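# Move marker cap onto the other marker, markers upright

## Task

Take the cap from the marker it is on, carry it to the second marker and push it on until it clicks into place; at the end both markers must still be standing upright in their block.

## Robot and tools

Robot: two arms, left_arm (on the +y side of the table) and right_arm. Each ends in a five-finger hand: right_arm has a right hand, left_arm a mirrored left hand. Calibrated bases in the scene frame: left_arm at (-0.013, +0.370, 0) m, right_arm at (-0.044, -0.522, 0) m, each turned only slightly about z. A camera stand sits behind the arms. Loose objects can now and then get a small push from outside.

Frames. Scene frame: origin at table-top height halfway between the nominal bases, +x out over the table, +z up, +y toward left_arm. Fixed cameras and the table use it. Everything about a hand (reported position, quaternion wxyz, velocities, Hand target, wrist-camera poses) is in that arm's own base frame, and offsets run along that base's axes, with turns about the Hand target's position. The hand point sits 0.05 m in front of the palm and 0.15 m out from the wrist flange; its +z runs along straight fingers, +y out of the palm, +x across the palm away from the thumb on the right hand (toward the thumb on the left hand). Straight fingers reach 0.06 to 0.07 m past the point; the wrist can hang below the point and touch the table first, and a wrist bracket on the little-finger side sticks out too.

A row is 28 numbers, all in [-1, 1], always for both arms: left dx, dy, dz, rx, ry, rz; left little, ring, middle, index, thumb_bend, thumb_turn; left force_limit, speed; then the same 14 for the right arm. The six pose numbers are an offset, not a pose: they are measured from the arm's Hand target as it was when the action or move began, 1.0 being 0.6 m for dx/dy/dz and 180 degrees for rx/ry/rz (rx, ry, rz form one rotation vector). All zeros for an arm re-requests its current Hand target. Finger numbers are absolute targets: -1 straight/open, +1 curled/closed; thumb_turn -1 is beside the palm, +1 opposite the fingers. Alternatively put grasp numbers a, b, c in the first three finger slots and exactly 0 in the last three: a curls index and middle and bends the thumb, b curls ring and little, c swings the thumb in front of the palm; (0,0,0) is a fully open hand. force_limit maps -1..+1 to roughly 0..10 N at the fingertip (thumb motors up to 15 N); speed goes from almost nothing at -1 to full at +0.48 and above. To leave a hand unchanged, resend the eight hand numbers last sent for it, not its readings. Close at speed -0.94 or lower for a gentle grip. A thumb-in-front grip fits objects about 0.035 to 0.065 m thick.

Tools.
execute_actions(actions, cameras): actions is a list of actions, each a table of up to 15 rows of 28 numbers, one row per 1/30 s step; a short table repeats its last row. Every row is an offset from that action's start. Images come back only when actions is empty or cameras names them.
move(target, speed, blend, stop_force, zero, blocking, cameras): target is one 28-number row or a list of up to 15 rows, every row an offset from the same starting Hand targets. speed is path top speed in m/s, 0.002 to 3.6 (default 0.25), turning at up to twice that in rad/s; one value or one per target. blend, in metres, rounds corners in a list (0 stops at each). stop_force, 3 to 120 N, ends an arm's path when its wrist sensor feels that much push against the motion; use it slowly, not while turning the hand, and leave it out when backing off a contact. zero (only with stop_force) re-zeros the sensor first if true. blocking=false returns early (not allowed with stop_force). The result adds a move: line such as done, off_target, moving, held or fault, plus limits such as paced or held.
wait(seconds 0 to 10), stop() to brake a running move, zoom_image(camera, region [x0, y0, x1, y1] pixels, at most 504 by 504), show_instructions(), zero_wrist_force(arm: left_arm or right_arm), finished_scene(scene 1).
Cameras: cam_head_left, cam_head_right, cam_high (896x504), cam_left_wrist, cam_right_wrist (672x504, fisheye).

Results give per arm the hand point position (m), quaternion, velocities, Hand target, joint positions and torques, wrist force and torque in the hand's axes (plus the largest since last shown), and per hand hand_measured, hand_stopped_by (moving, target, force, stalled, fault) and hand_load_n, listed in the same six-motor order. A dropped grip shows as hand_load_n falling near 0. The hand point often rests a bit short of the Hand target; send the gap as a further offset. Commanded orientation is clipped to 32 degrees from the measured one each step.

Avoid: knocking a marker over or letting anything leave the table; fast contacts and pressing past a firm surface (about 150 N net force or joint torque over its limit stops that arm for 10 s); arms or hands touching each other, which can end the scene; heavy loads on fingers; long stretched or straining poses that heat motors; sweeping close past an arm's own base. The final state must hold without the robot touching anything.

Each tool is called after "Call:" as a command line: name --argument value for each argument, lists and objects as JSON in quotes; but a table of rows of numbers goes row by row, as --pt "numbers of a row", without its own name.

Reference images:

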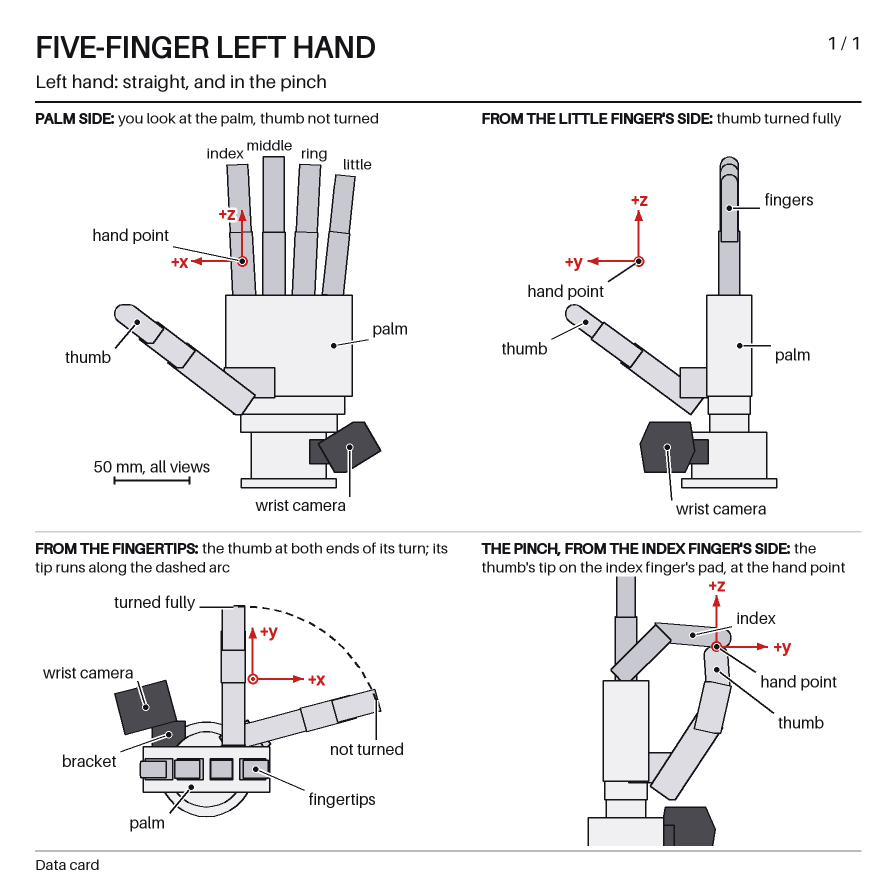

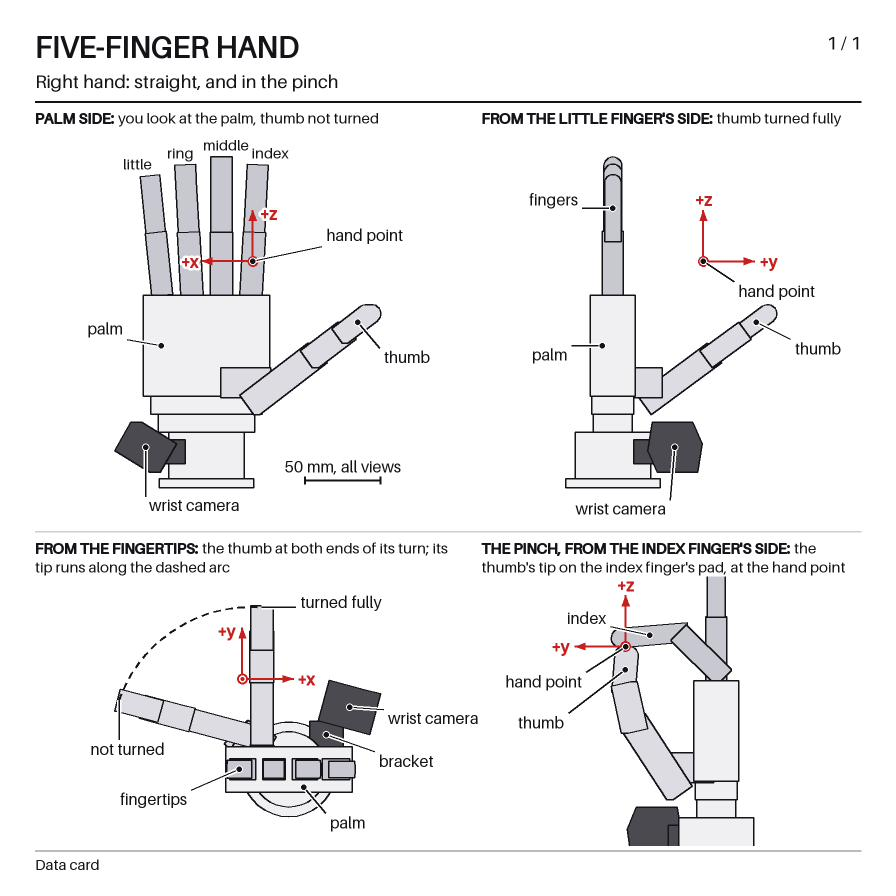

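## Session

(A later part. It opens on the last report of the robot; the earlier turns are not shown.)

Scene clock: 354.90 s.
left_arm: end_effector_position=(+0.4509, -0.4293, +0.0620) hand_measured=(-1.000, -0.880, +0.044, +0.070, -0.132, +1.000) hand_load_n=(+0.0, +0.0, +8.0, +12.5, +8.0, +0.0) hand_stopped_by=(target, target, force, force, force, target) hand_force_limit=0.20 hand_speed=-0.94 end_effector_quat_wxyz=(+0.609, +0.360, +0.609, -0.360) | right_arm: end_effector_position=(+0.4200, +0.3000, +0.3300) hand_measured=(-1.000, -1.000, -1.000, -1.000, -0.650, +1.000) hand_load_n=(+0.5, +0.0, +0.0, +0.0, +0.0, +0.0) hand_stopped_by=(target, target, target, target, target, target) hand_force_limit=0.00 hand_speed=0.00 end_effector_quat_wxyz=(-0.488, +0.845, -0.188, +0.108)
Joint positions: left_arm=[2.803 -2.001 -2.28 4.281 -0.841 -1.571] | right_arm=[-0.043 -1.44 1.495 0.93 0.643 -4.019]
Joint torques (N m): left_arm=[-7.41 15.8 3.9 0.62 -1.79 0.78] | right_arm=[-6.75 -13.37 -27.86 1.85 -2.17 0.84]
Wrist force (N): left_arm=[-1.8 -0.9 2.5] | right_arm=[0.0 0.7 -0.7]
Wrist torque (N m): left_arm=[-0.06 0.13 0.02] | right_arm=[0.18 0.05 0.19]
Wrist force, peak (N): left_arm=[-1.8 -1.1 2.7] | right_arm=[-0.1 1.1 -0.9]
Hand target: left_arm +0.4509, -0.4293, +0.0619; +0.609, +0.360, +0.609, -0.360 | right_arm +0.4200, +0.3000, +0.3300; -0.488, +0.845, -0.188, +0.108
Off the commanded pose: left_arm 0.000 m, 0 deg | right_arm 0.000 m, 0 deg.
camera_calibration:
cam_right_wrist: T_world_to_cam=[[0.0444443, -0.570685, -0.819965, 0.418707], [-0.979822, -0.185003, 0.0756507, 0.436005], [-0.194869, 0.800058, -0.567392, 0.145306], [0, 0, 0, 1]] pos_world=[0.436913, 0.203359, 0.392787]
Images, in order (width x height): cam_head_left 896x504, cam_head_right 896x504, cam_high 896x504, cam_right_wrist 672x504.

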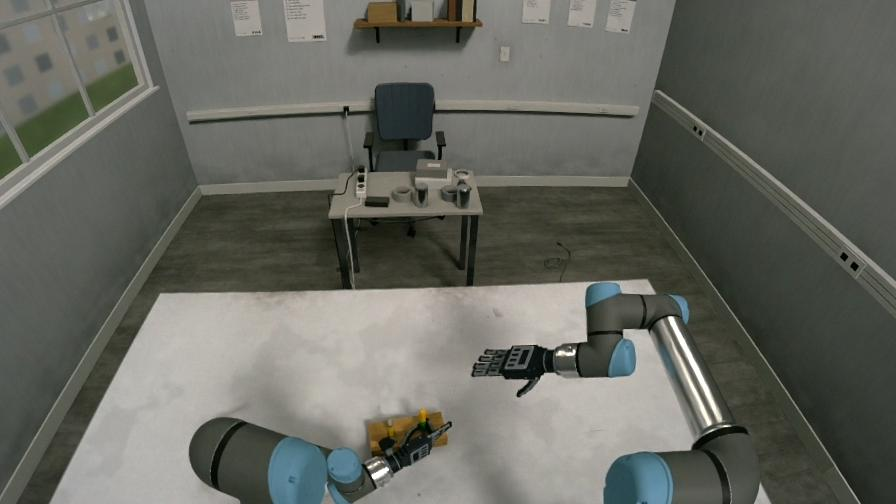

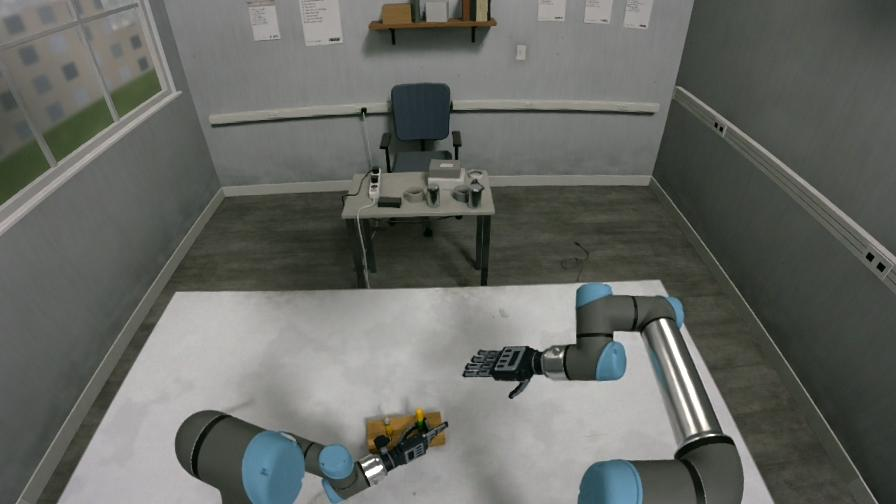

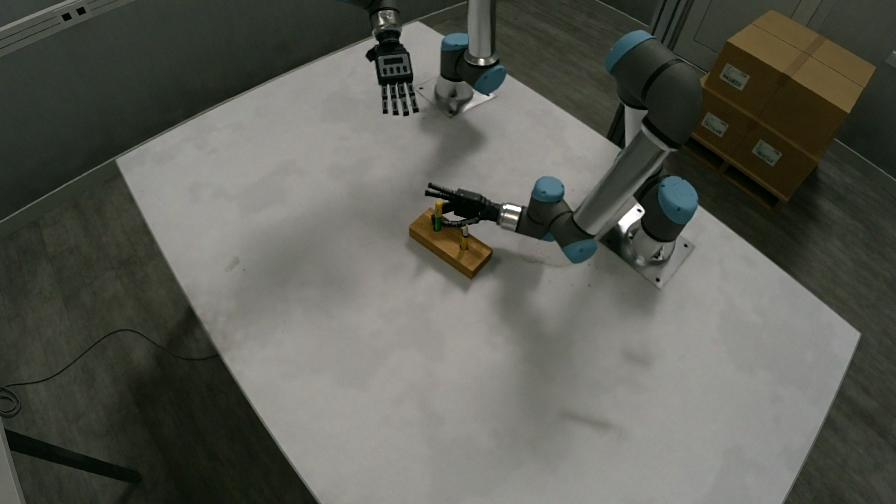

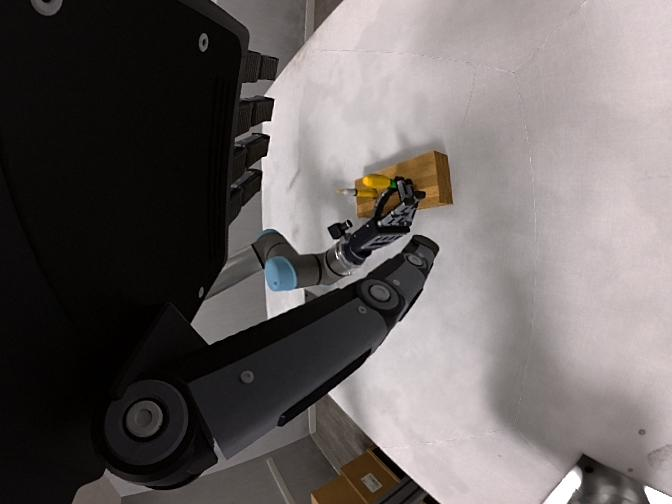

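Call:
move --target '[0, 0, 0, 0, 0, 0, 0.8, 0, 1, 0, 0, 0, 0.2, -0.94, 0.0622, 0.3212, -0.1333, 0.0627, -0.0228, 0.0553, -1, -1, -1, -1, -0.5, 1, 0.2, 0.0]' --speed 0.2 --cameras '["all"]'

Call:
zoom_image --camera "cam_high" --region '[380, 130, 500, 250]'

Call:
zoom_image --camera "cam_head_left" --region '[370, 370, 490, 470]'

Scene clock: 406.40 s.
left_arm: end_effector_position=(+0.4509, -0.4293, +0.0619) hand_measured=(-1.000, -0.880, +0.044, +0.070, -0.132, +1.000) hand_load_n=(+0.0, +0.0, +8.0, +13.0, +8.5, -0.5) hand_stopped_by=(target, target, force, force, force, target) hand_force_limit=0.20 hand_speed=-0.94 end_effector_quat_wxyz=(+0.609, +0.360, +0.609, -0.360) | right_arm: end_effector_position=(+0.4573, +0.4926, +0.2501) hand_measured=(-1.000, -1.000, -1.000, -1.000, -0.500, +1.000) hand_load_n=(+0.0, +0.0, +0.0, +0.0, +0.0, +0.0) hand_stopped_by=(target, target, target, target, target, target) hand_force_limit=0.20 hand_speed=0.00 end_effector_quat_wxyz=(-0.583, +0.802, -0.106, +0.076)
Joint positions: left_arm=[2.803 -2.001 -2.28 4.281 -0.841 -1.571] | right_arm=[0.3 -1.182 1.403 0.327 0.635 -3.597]
Joint torques (N m): left_arm=[-7.69 16.14 3.32 -0.87 -1.71 0.8] | right_arm=[3.59 -31.01 -6.03 -1.16 -0.72 0.31]
Wrist force (N): left_arm=[-1.6 -0.8 2.6] | right_arm=[-0.1 1.0 -0.9]
Wrist torque (N m): left_arm=[-0.06 0.10 0.03] | right_arm=[0.27 0.10 0.42]
Wrist force, peak (N): left_arm=[-2.0 -1.0 2.6] | right_arm=[0.3 0.5 -2.4]
Hand target: left_arm +0.4509, -0.4293, +0.0619; +0.609, +0.360, +0.609, -0.360 | right_arm +0.4573, +0.4927, +0.2500; -0.583, +0.802, -0.106, +0.076
Off the commanded pose: left_arm 0.000 m, 0 deg | right_arm 0.000 m, 0 deg.
move: done
camera_calibration:
cam_left_wrist: T_world_to_cam=[[-0.862446, -0.450713, -0.230315, 0.204891], [-0.0652143, 0.55019, -0.832489, 0.317282], [0.501931, -0.702956, -0.503902, -0.377692], [0, 0, 0, 1]] pos_world=[0.386974, -0.347719, 0.121003]
cam_right_wrist: T_world_to_cam=[[0.189617, -0.37928, -0.905644, 0.322156], [-0.933695, -0.354994, -0.0468205, 0.607594], [-0.30374, 0.854474, -0.421445, -0.0604638], [0, 0, 0, 1]] pos_world=[0.487856, 0.389545, 0.294725]

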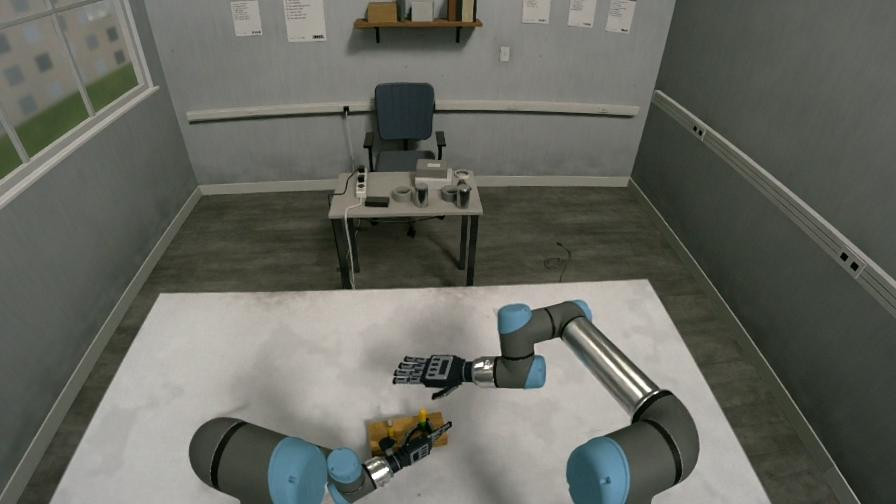

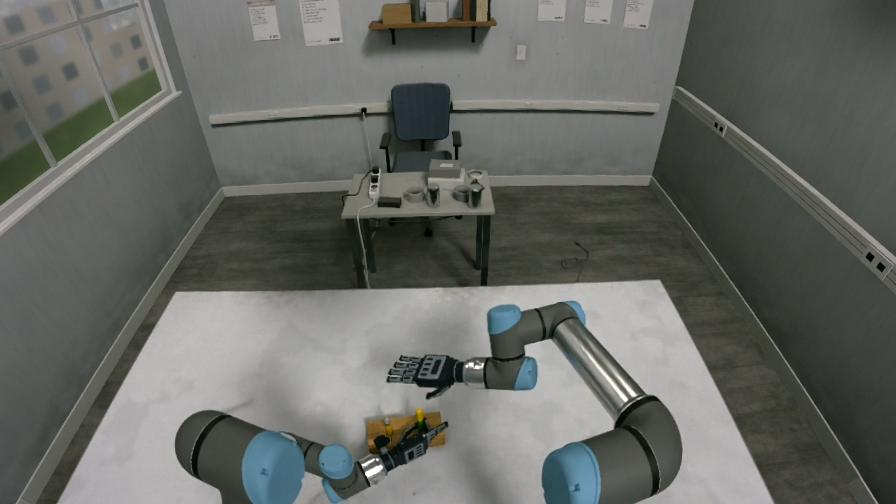

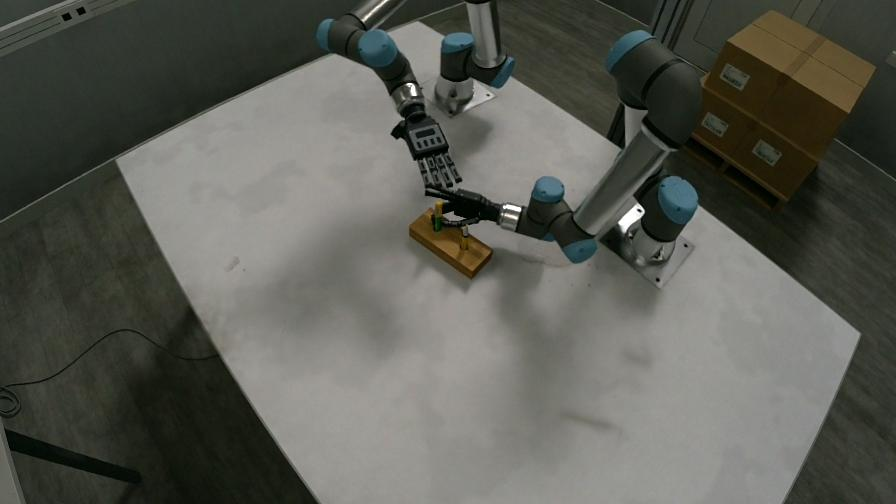

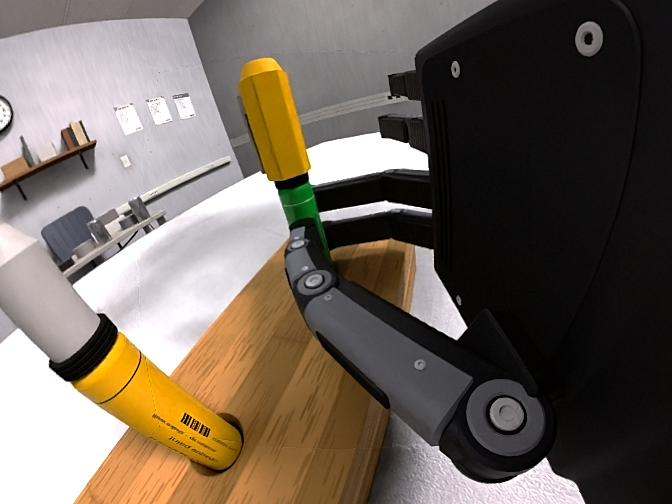

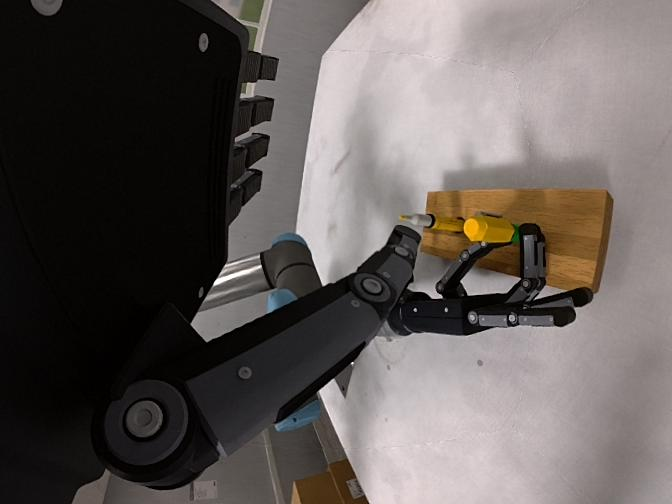

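Scaled by 4.200 from the camera's 896x504 image, which has a finer 1280x720 frame.

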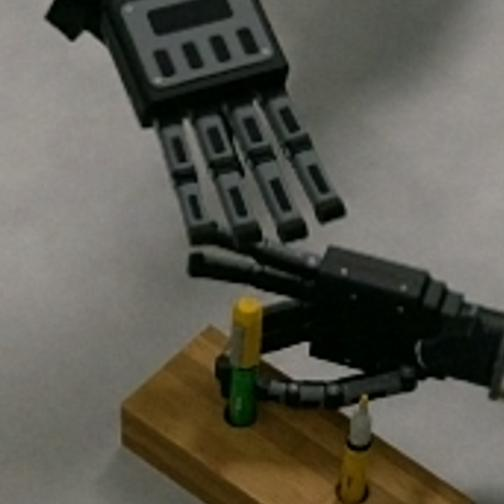

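Scaled by 4.200 from the camera's 896x504 image, which has a finer 1280x720 frame.

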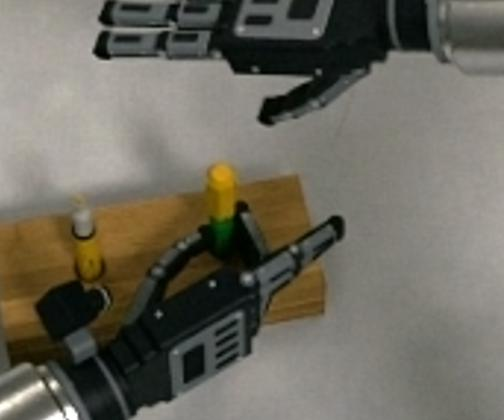

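Call:
zoom_image --camera "cam_right_wrist" --region '[350, 150, 630, 350]'

Scaled by 1.800 from the camera's 672x504 image, which has a finer 960x720 frame.

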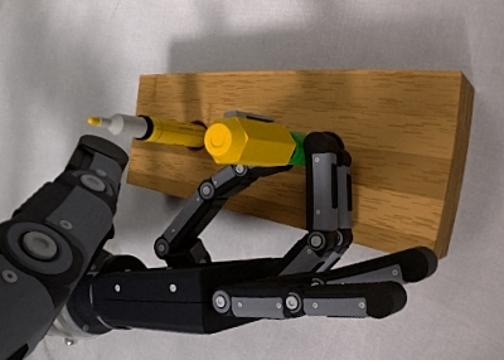

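Call:
move --target '[0, 0, 0, 0, 0, 0, 0.8, 0, 1, 0, 0, 0, 0.2, -0.94, 0.0033, 0, -0.2008, 0, 0, 0, -1, -1, -1, -1, -0.5, 1, 0.2, 0.0]' --speed 0.1 --stop_force 10 --cameras '["all"]'

Call:
zoom_image --camera "cam_right_wrist" --region '[220, 100, 620, 400]'

Call:
zoom_image --camera "cam_high" --region '[390, 150, 510, 260]'

Call:
zoom_image --camera "cam_head_left" --region '[370, 380, 490, 470]'

Scene clock: 438.90 s.
left_arm: end_effector_position=(+0.4509, -0.4293, +0.0619) hand_measured=(-1.000, -0.880, +0.044, +0.070, -0.132, +1.000) hand_load_n=(+0.0, +0.0, +8.0, +13.0, +8.0, +0.0) hand_stopped_by=(target, target, force, force, force, target) hand_force_limit=0.20 hand_speed=-0.94 end_effector_quat_wxyz=(+0.609, +0.360, +0.609, -0.360) | right_arm: end_effector_position=(+0.4593, +0.4927, +0.1295) hand_measured=(-1.000, -1.000, -1.000, -1.000, -0.500, +1.000) hand_load_n=(-0.5, +0.0, +0.0, +0.0, +0.0, +0.5) hand_stopped_by=(target, target, target, target, target, target) hand_force_limit=0.20 hand_speed=0.00 end_effector_quat_wxyz=(-0.583, +0.802, -0.106, +0.076)
Joint positions: left_arm=[2.803 -2.001 -2.28 4.281 -0.841 -1.571] | right_arm=[0.299 -1.078 1.577 0.049 0.634 -3.598]
Joint torques (N m): left_arm=[-7.4 17.12 3.31 -0.86 -1.57 0.7] | right_arm=[1.32 -46.5 -28.84 -1.45 -0.37 1.64]
Wrist force (N): left_arm=[-1.3 -0.9 2.4] | right_arm=[0.1 0.9 -0.7]
Wrist torque (N m): left_arm=[-0.06 0.06 0.05] | right_arm=[0.22 0.08 0.36]
Wrist force, peak (N): left_arm=[-2.0 -0.8 2.9] | right_arm=[-0.1 2.0 -0.3]
Hand target: left_arm +0.4509, -0.4293, +0.0619; +0.609, +0.360, +0.609, -0.360 | right_arm +0.4593, +0.4927, +0.1295; -0.583, +0.802, -0.106, +0.076
Off the commanded pose: left_arm 0.000 m, 0 deg | right_arm 0.000 m, 0 deg.
move: done
camera_calibration:
cam_left_wrist: T_world_to_cam=[[-0.862446, -0.450713, -0.230315, 0.204891], [-0.0652143, 0.55019, -0.832489, 0.317282], [0.501931, -0.702956, -0.503902, -0.377692], [0, 0, 0, 1]] pos_world=[0.386974, -0.347719, 0.121003]
cam_right_wrist: T_world_to_cam=[[0.189618, -0.379173, -0.905689, 0.212631], [-0.933662, -0.355083, -0.0468167, 0.603744], [-0.303843, 0.854485, -0.421349, -0.110641], [0, 0, 0, 1]] pos_world=[0.489756, 0.389545, 0.174224]

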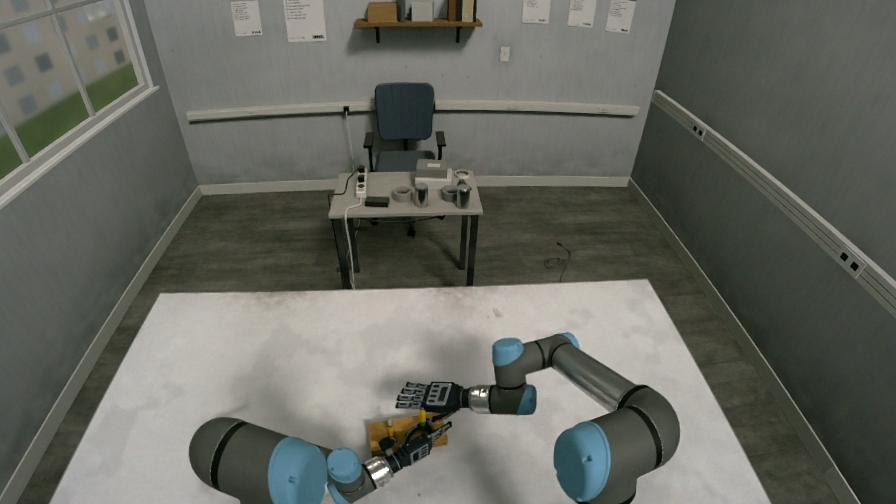

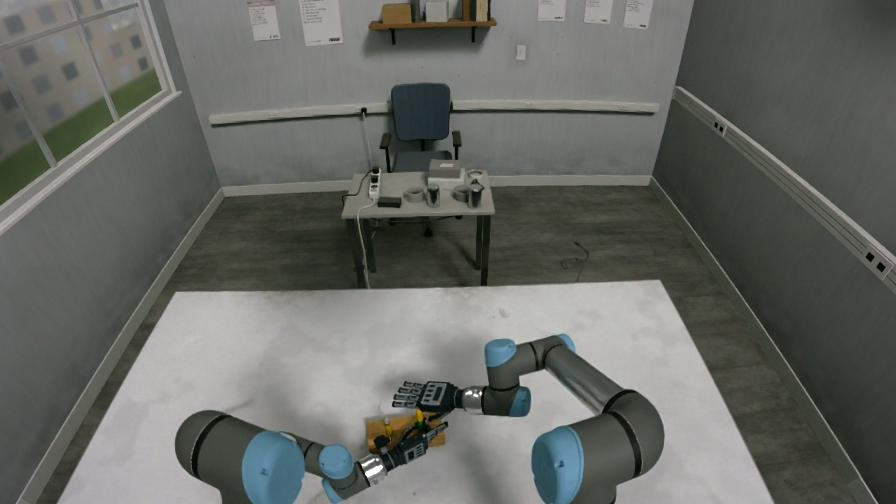

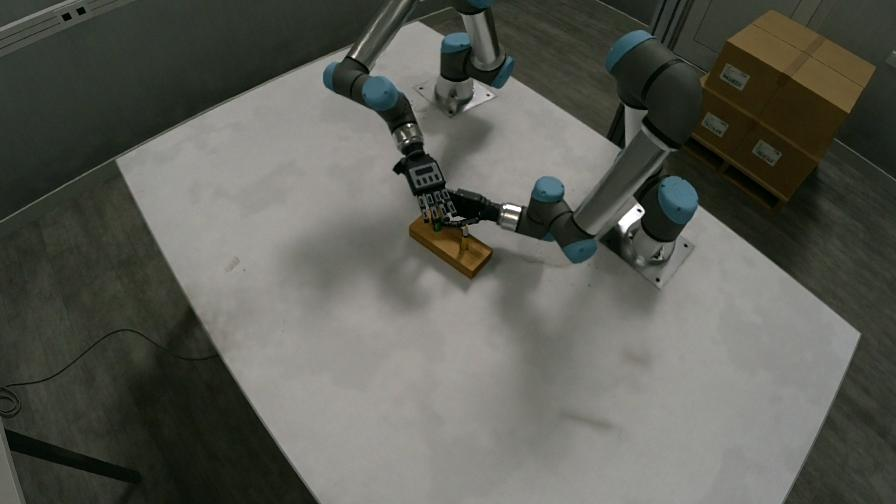

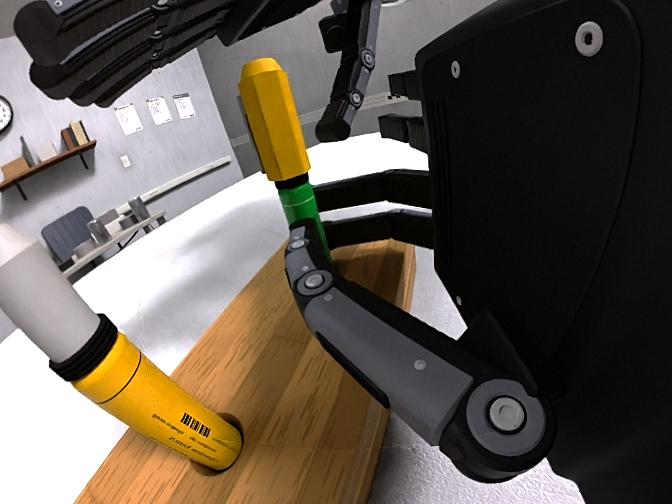

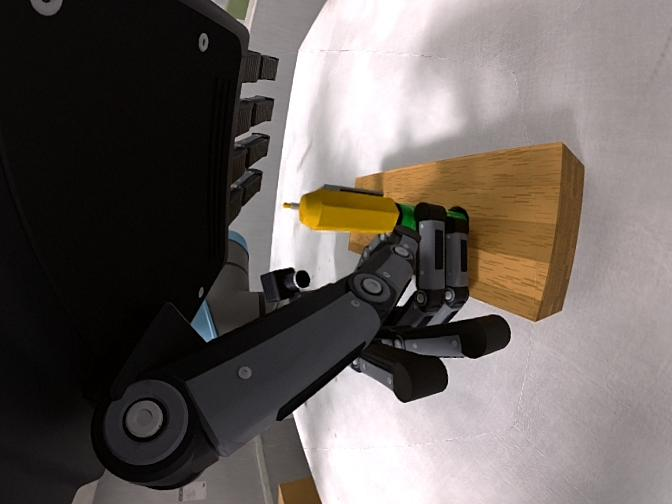

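Scaled by 1.260 from the camera's 672x504 image, which has a finer 960x720 frame.

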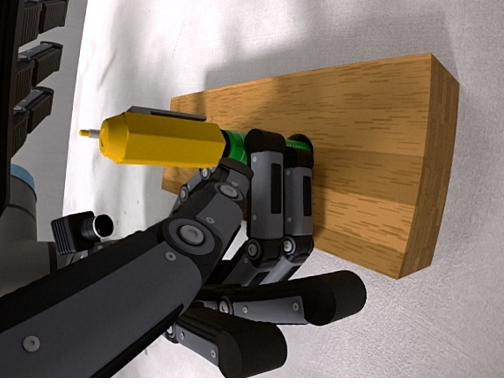

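Scaled by 4.200 from the camera's 896x504 image, which has a finer 1280x720 frame.

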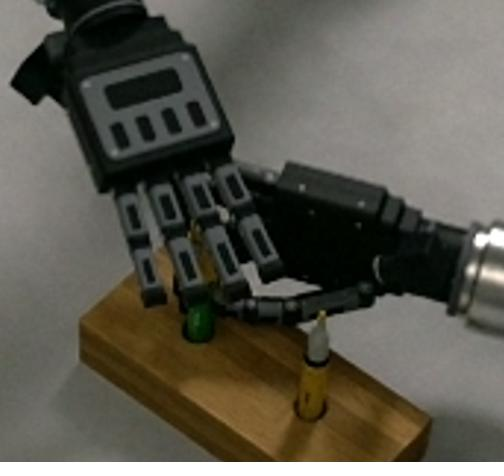

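Scaled by 4.200 from the camera's 896x504 image, which has a finer 1280x720 frame.

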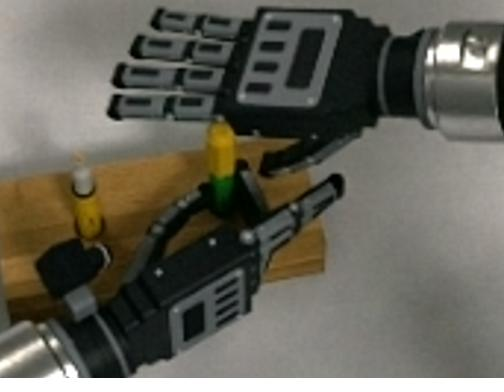

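Call:
move --pt "0 0 0 0 0 0 0.8 0 1 0 0 0 0.2 -0.94 0 0 0 0 0 0 -1 -1 -0.45 -0.45 -0.35 1 0.2 0.0" --pt "0 0 0 0 0 0 0.8 0 1 0 0 0 0.2 -0.94 0 0 0 0 0 0 -1 -1 0.4 0.4 0.05 1 0.2 -0.93" --cameras '["cam_head_left", "cam_high", "cam_left_wrist", "cam_right_wrist"]'

Scene clock: 448.13 s.
left_arm: end_effector_position=(+0.4509, -0.4293, +0.0619) hand_measured=(-1.000, -0.880, +0.044, +0.070, -0.132, +1.000) hand_load_n=(+0.0, +0.0, +11.5, +11.0, +5.0, -2.5) hand_stopped_by=(target, target, force, force, force, target) hand_force_limit=0.20 hand_speed=-0.94 end_effector_quat_wxyz=(+0.609, +0.360, +0.609, -0.360) | right_arm: end_effector_position=(+0.4593, +0.4927, +0.1296) hand_measured=(-1.000, -1.000, -0.032, +0.000, -0.094, +1.000) hand_load_n=(+0.0, +0.0, +6.0, +9.0, +8.5, -0.5) hand_stopped_by=(target, target, force, force, force, target) hand_force_limit=0.20 hand_speed=-0.93 end_effector_quat_wxyz=(-0.583, +0.802, -0.106, +0.076)
Joint positions: left_arm=[2.803 -2.001 -2.28 4.281 -0.841 -1.571] | right_arm=[0.299 -1.078 1.577 0.049 0.634 -3.598]
Joint torques (N m): left_arm=[4.95 17.25 6.23 -0.68 -1.52 0.74] | right_arm=[5.4 -42.92 -5.76 2.44 0.68 1.16]
Wrist force (N): left_arm=[-1.8 -8.6 5.5] | right_arm=[0.8 -0.8 5.6]
Wrist torque (N m): left_arm=[-0.22 0.24 0.28] | right_arm=[0.32 0.04 0.31]
Wrist force, peak (N): left_arm=[-0.1 -11.4 7.8] | right_arm=[0.9 -4.3 6.2]
Hand target: left_arm +0.4509, -0.4293, +0.0619; +0.609, +0.360, +0.609, -0.360 | right_arm +0.4593, +0.4927, +0.1295; -0.583, +0.802, -0.106, +0.076
Off the commanded pose: left_arm 0.000 m, 0 deg | right_arm 0.000 m, 0 deg.
move: done
camera_calibration:
cam_left_wrist: T_world_to_cam=[[-0.862446, -0.450713, -0.230315, 0.204805], [-0.0652143, 0.55019, -0.832489, 0.317275], [0.501931, -0.702956, -0.503902, -0.377641], [0, 0, 0, 1]] pos_world=[0.386874, -0.347719, 0.121003]
cam_right_wrist: T_world_to_cam=[[0.189618, -0.379173, -0.905689, 0.212669], [-0.933662, -0.355083, -0.0468167, 0.603779], [-0.303843, 0.854485, -0.421349, -0.110727], [0, 0, 0, 1]] pos_world=[0.489756, 0.389645, 0.174224]
Images, in order (width x height): cam_head_left 896x504, cam_high 896x504, cam_left_wrist 672x504, cam_right_wrist 672x504.

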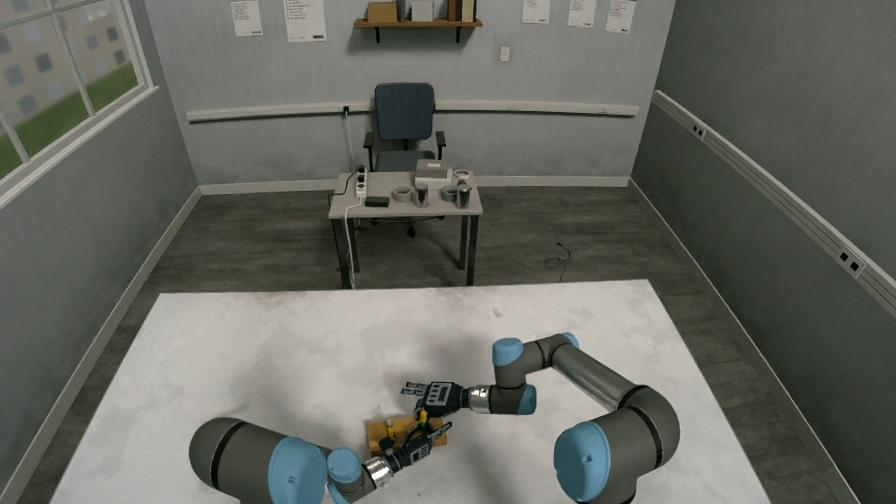

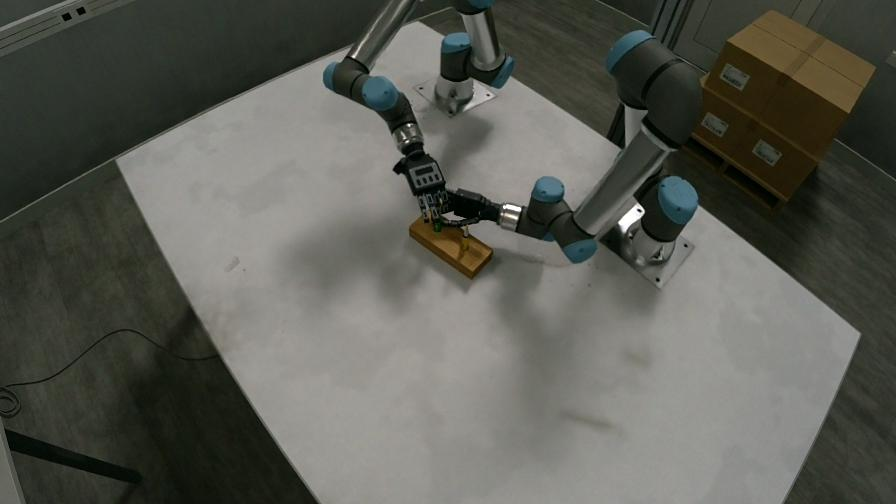

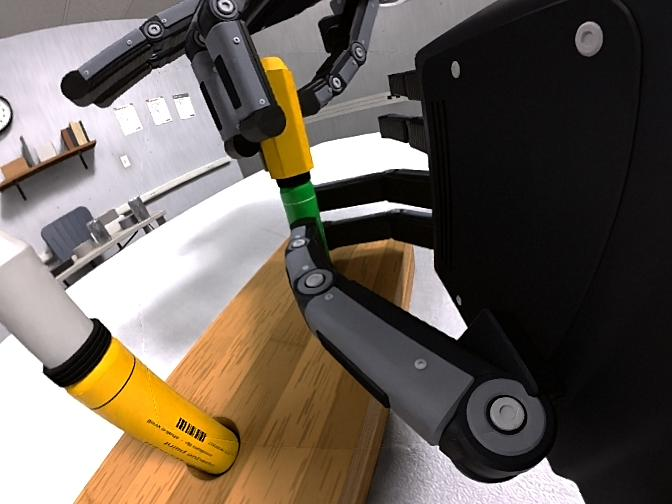

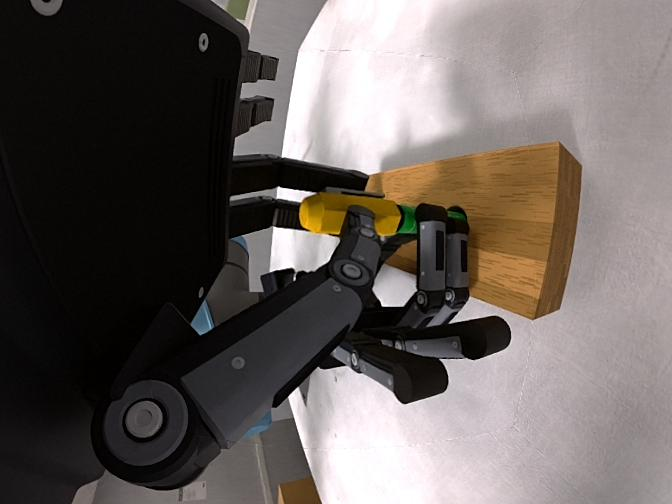

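Call:
move --target '[0, 0, 0, 0, 0, 0, 0.8, 0, 1, 0, 0, 0, 0.2, -0.94, 0, 0, 0.02, 0, 0, 0, -1, -1, 0.4, 0.4, 0.05, 1, 0.2, -0.93]' --speed 0.03 --cameras '["cam_high", "cam_left_wrist", "cam_right_wrist"]'

Scene clock: 453.33 s.
left_arm: end_effector_position=(+0.4510, -0.4293, +0.0620) hand_measured=(-1.000, -0.880, +0.044, +0.070, -0.132, +1.000) hand_load_n=(+0.0, +0.0, +10.0, +9.5, +6.0, -3.5) hand_stopped_by=(target, target, force, force, force, target) hand_force_limit=0.20 hand_speed=-0.94 end_effector_quat_wxyz=(+0.609, +0.360, +0.609, -0.360) | right_arm: end_effector_position=(+0.4593, +0.4927, +0.1418) hand_measured=(-1.000, -1.000, -0.032, +0.000, -0.094, +1.000) hand_load_n=(+0.0, +0.0, +5.0, +8.0, +10.0, +0.5) hand_stopped_by=(target, target, force, force, force, target) hand_force_limit=0.20 hand_speed=-0.93 end_effector_quat_wxyz=(-0.583, +0.802, -0.106, +0.076) end_effector_velocity=(+0.001, +0.000, +0.000) end_effector_angular_velocity=(+0.002, -0.005, -0.001)
Joint positions: left_arm=[2.803 -2.001 -2.28 4.281 -0.841 -1.571] | right_arm=[0.299 -1.091 1.563 0.077 0.634 -3.598]
Joint velocities: left_arm=[within noise] | right_arm=[0 0 0 -0.006 0.001 0.001]
Joint torques (N m): left_arm=[10.15 17.62 6.78 -0.65 -1.5 0.67] | right_arm=[-3.91 -32.85 -15.28 -1.51 -3.01 0.89]
Wrist force (N): left_arm=[-11.0 -5.8 2.9] | right_arm=[0.5 11.9 5.4]
Wrist torque (N m): left_arm=[-0.20 0.09 0.21] | right_arm=[0.55 0.05 0.48]
Wrist force, peak (N): left_arm=[-10.7 -9.6 4.2] | right_arm=[1.8 11.5 7.3]
Hand target: left_arm +0.4509, -0.4293, +0.0619; +0.609, +0.360, +0.609, -0.360 | right_arm +0.4593, +0.4927, +0.1415; -0.583, +0.802, -0.106, +0.076
Off the commanded pose: left_arm 0.000 m, 0 deg | right_arm 0.000 m, 0 deg.
move: done
camera_calibration:
cam_left_wrist: T_world_to_cam=[[-0.862391, -0.45079, -0.230371, 0.20485], [-0.0651681, 0.550128, -0.832534, 0.317247], [0.502031, -0.702957, -0.503802, -0.377742], [0, 0, 0, 1]] pos_world=[0.386973, -0.347719, 0.121003]
cam_right_wrist: T_world_to_cam=[[0.18967, -0.379153, -0.905687, 0.223666], [-0.933652, -0.355103, -0.0468676, 0.604456], [-0.303842, 0.854485, -0.421349, -0.105557], [0, 0, 0, 1]] pos_world=[0.489856, 0.389645, 0.186424]
Images, in order (width x height): cam_high 896x504, cam_left_wrist 672x504, cam_right_wrist 672x504.

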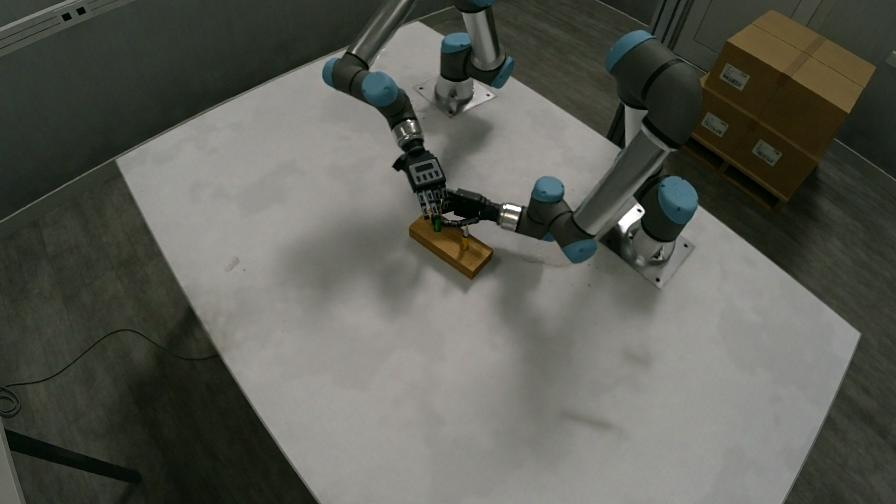

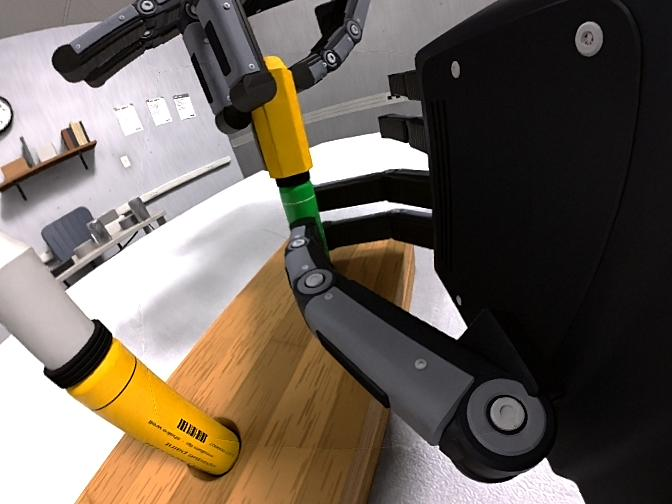

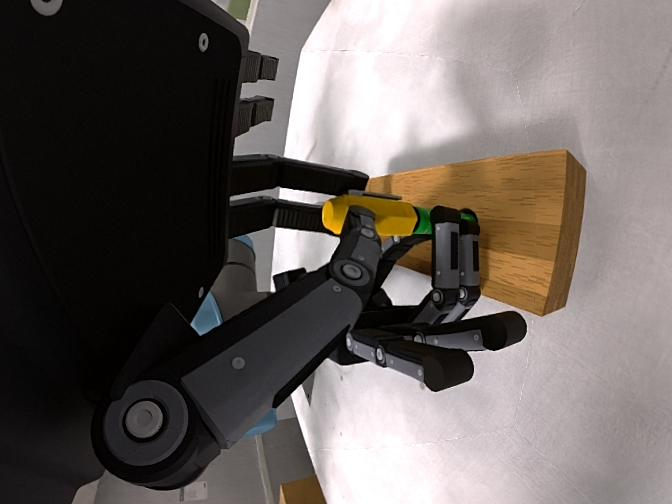

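Call:
move --pt "0 0 0 0 0 0 0.8 0 1 0 0 0 0.2 -0.94 0 0 0 0 0 0 -1 -1 -0.3 -0.3 -0.35 1 0.7 -0.5" --pt "0 0 0 0 0 0 0.8 0 1 0 0 0 0.2 -0.94 0 0 -0.0267 0 0 0 -1 -1 0.45 0.45 0.1 1 0.7 -0.93" --speed 0.08 --cameras '["cam_left_wrist", "cam_right_wrist"]'

Scene clock: 485.57 s.
left_arm: end_effector_position=(+0.4509, -0.4293, +0.0619) hand_measured=(-1.000, -0.880, +0.044, +0.070, -0.132, +1.000) hand_load_n=(+0.0, +0.0, +13.0, +9.5, +4.0, -3.0) hand_stopped_by=(target, target, force, force, force, target) hand_force_limit=0.20 hand_speed=-0.94 end_effector_quat_wxyz=(+0.609, +0.360, +0.609, -0.360) | right_arm: end_effector_position=(+0.4593, +0.4927, +0.1256) hand_measured=(-1.000, -1.000, -0.022, +0.018, -0.100, +1.000) hand_load_n=(+0.0, +0.0, +8.5, +13.5, +12.0, +0.5) hand_stopped_by=(target, target, force, force, force, target) hand_force_limit=0.70 hand_speed=-0.93 end_effector_quat_wxyz=(-0.583, +0.802, -0.106, +0.076)
Joint positions: left_arm=[2.803 -2.001 -2.28 4.281 -0.841 -1.571] | right_arm=[0.299 -1.073 1.581 0.04 0.634 -3.598]
Joint torques (N m): left_arm=[12.36 18.04 16.26 0.18 -1.41 0.65] | right_arm=[-5.89 -35.79 -10.01 2.47 0.84 0.76]
Wrist force (N): left_arm=[-0.9 -8.5 7.5] | right_arm=[-0.5 -0.8 8.5]
Wrist torque (N m): left_arm=[-0.20 0.32 0.26] | right_arm=[0.36 -0.03 0.32]
Wrist force, peak (N): left_arm=[2.3 -11.4 12.0] | right_arm=[0.7 12.4 5.3]
Hand target: left_arm +0.4509, -0.4293, +0.0619; +0.609, +0.360, +0.609, -0.360 | right_arm +0.4593, +0.4927, +0.1255; -0.583, +0.802, -0.106, +0.076
Off the commanded pose: left_arm 0.000 m, 0 deg | right_arm 0.000 m, 0 deg.
move: done
camera_calibration:
cam_left_wrist: T_world_to_cam=[[-0.862446, -0.450713, -0.230315, 0.204891], [-0.0652143, 0.55019, -0.832489, 0.317282], [0.501931, -0.702956, -0.503902, -0.377692], [0, 0, 0, 1]] pos_world=[0.386974, -0.347719, 0.121003]
cam_right_wrist: T_world_to_cam=[[0.189703, -0.379139, -0.905685, 0.208972], [-0.933645, -0.355116, -0.0469005, 0.603705], [-0.303842, 0.854486, -0.421348, -0.112383], [0, 0, 0, 1]] pos_world=[0.489856, 0.389645, 0.170224]
Images, in order (width x height): cam_left_wrist 672x504, cam_right_wrist 672x504.

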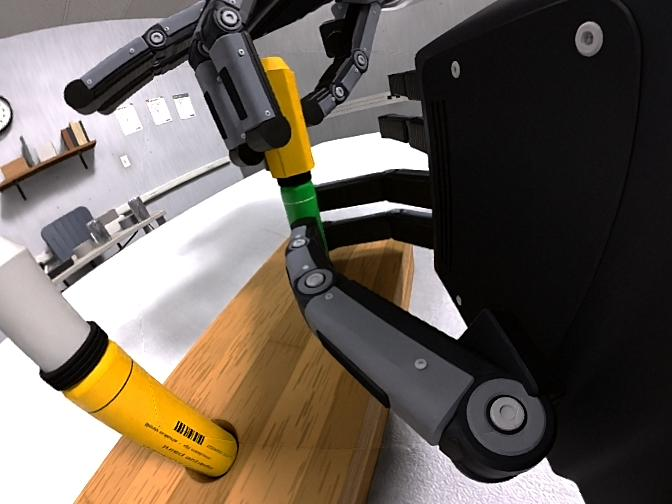

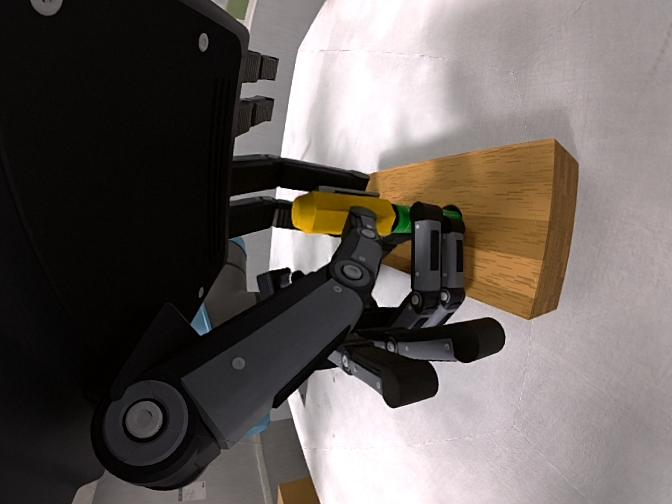

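Call:
move --target '[0, 0, 0, 0, 0, 0, 0.8, 0, 1, 0, 0, 0, 0.2, -0.94, 0, 0, 0.0167, 0, 0, 0, -1, -1, 0.45, 0.45, 0.1, 1, 0.7, -0.93]' --speed 0.02 --cameras '["cam_left_wrist", "cam_right_wrist"]'

Scene clock: 490.27 s.
left_arm: end_effector_position=(+0.4509, -0.4293, +0.0620) hand_measured=(-1.000, -0.880, +0.044, +0.070, -0.130, +1.000) hand_load_n=(+0.0, +0.0, +11.5, +8.5, +3.5, -5.0) hand_stopped_by=(target, target, force, force, force, target) hand_force_limit=0.20 hand_speed=-0.94 end_effector_quat_wxyz=(+0.609, +0.360, +0.609, -0.360) | right_arm: end_effector_position=(+0.4593, +0.4927, +0.1357) hand_measured=(-1.000, -1.000, -0.022, +0.018, -0.102, +1.000) hand_load_n=(+0.0, +0.0, +7.0, +11.5, +13.5, +0.5) hand_stopped_by=(target, target, force, force, force, target) hand_force_limit=0.70 hand_speed=-0.93 end_effector_quat_wxyz=(-0.583, +0.802, -0.106, +0.076)
Joint positions: left_arm=[2.803 -2.001 -2.28 4.281 -0.841 -1.571] | right_arm=[0.299 -1.084 1.57 0.063 0.634 -3.598]
Joint torques (N m): left_arm=[10.31 18.08 13.11 -4.08 -1.32 0.62] | right_arm=[-2.19 -35.71 -19.8 -1.22 -3.5 -0.01]
Wrist force (N): left_arm=[-13.3 -7.3 3.0] | right_arm=[1.1 14.8 7.6]
Wrist torque (N m): left_arm=[-0.22 0.10 0.25] | right_arm=[0.68 -0.01 0.54]
Wrist force, peak (N): left_arm=[-12.7 -11.0 4.9] | right_arm=[1.4 14.0 10.9]
Hand target: left_arm +0.4509, -0.4293, +0.0619; +0.609, +0.360, +0.609, -0.360 | right_arm +0.4593, +0.4927, +0.1355; -0.583, +0.802, -0.106, +0.076
Off the commanded pose: left_arm 0.000 m, 0 deg | right_arm 0.000 m, 0 deg.
move: done
camera_calibration:
cam_left_wrist: T_world_to_cam=[[-0.862391, -0.45079, -0.230371, 0.20485], [-0.0651681, 0.550128, -0.832534, 0.317247], [0.502031, -0.702957, -0.503802, -0.377742], [0, 0, 0, 1]] pos_world=[0.386973, -0.347719, 0.121003]
cam_right_wrist: T_world_to_cam=[[0.189703, -0.379139, -0.905685, 0.21821], [-0.933645, -0.355116, -0.0469005, 0.604183], [-0.303842, 0.854486, -0.421348, -0.108085], [0, 0, 0, 1]] pos_world=[0.489856, 0.389645, 0.180424]
Images, in order (width x height): cam_left_wrist 672x504, cam_right_wrist 672x504.

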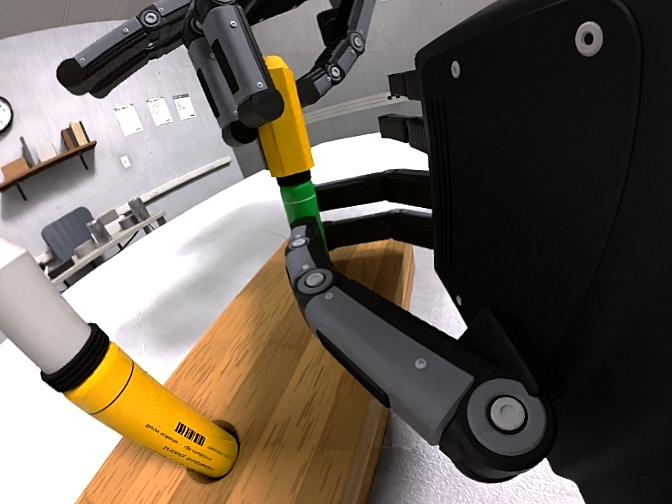

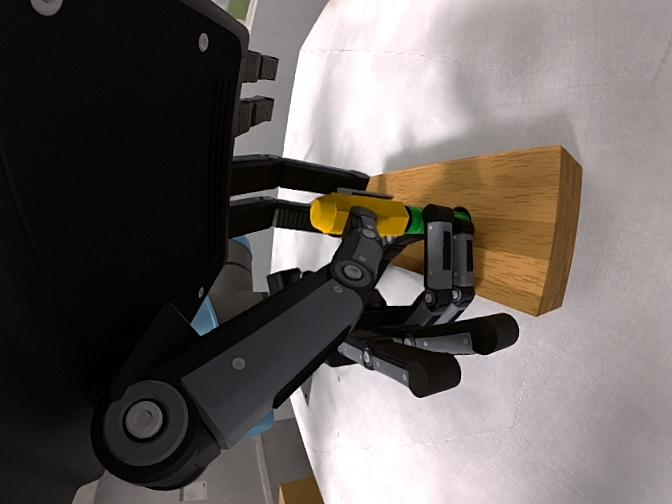

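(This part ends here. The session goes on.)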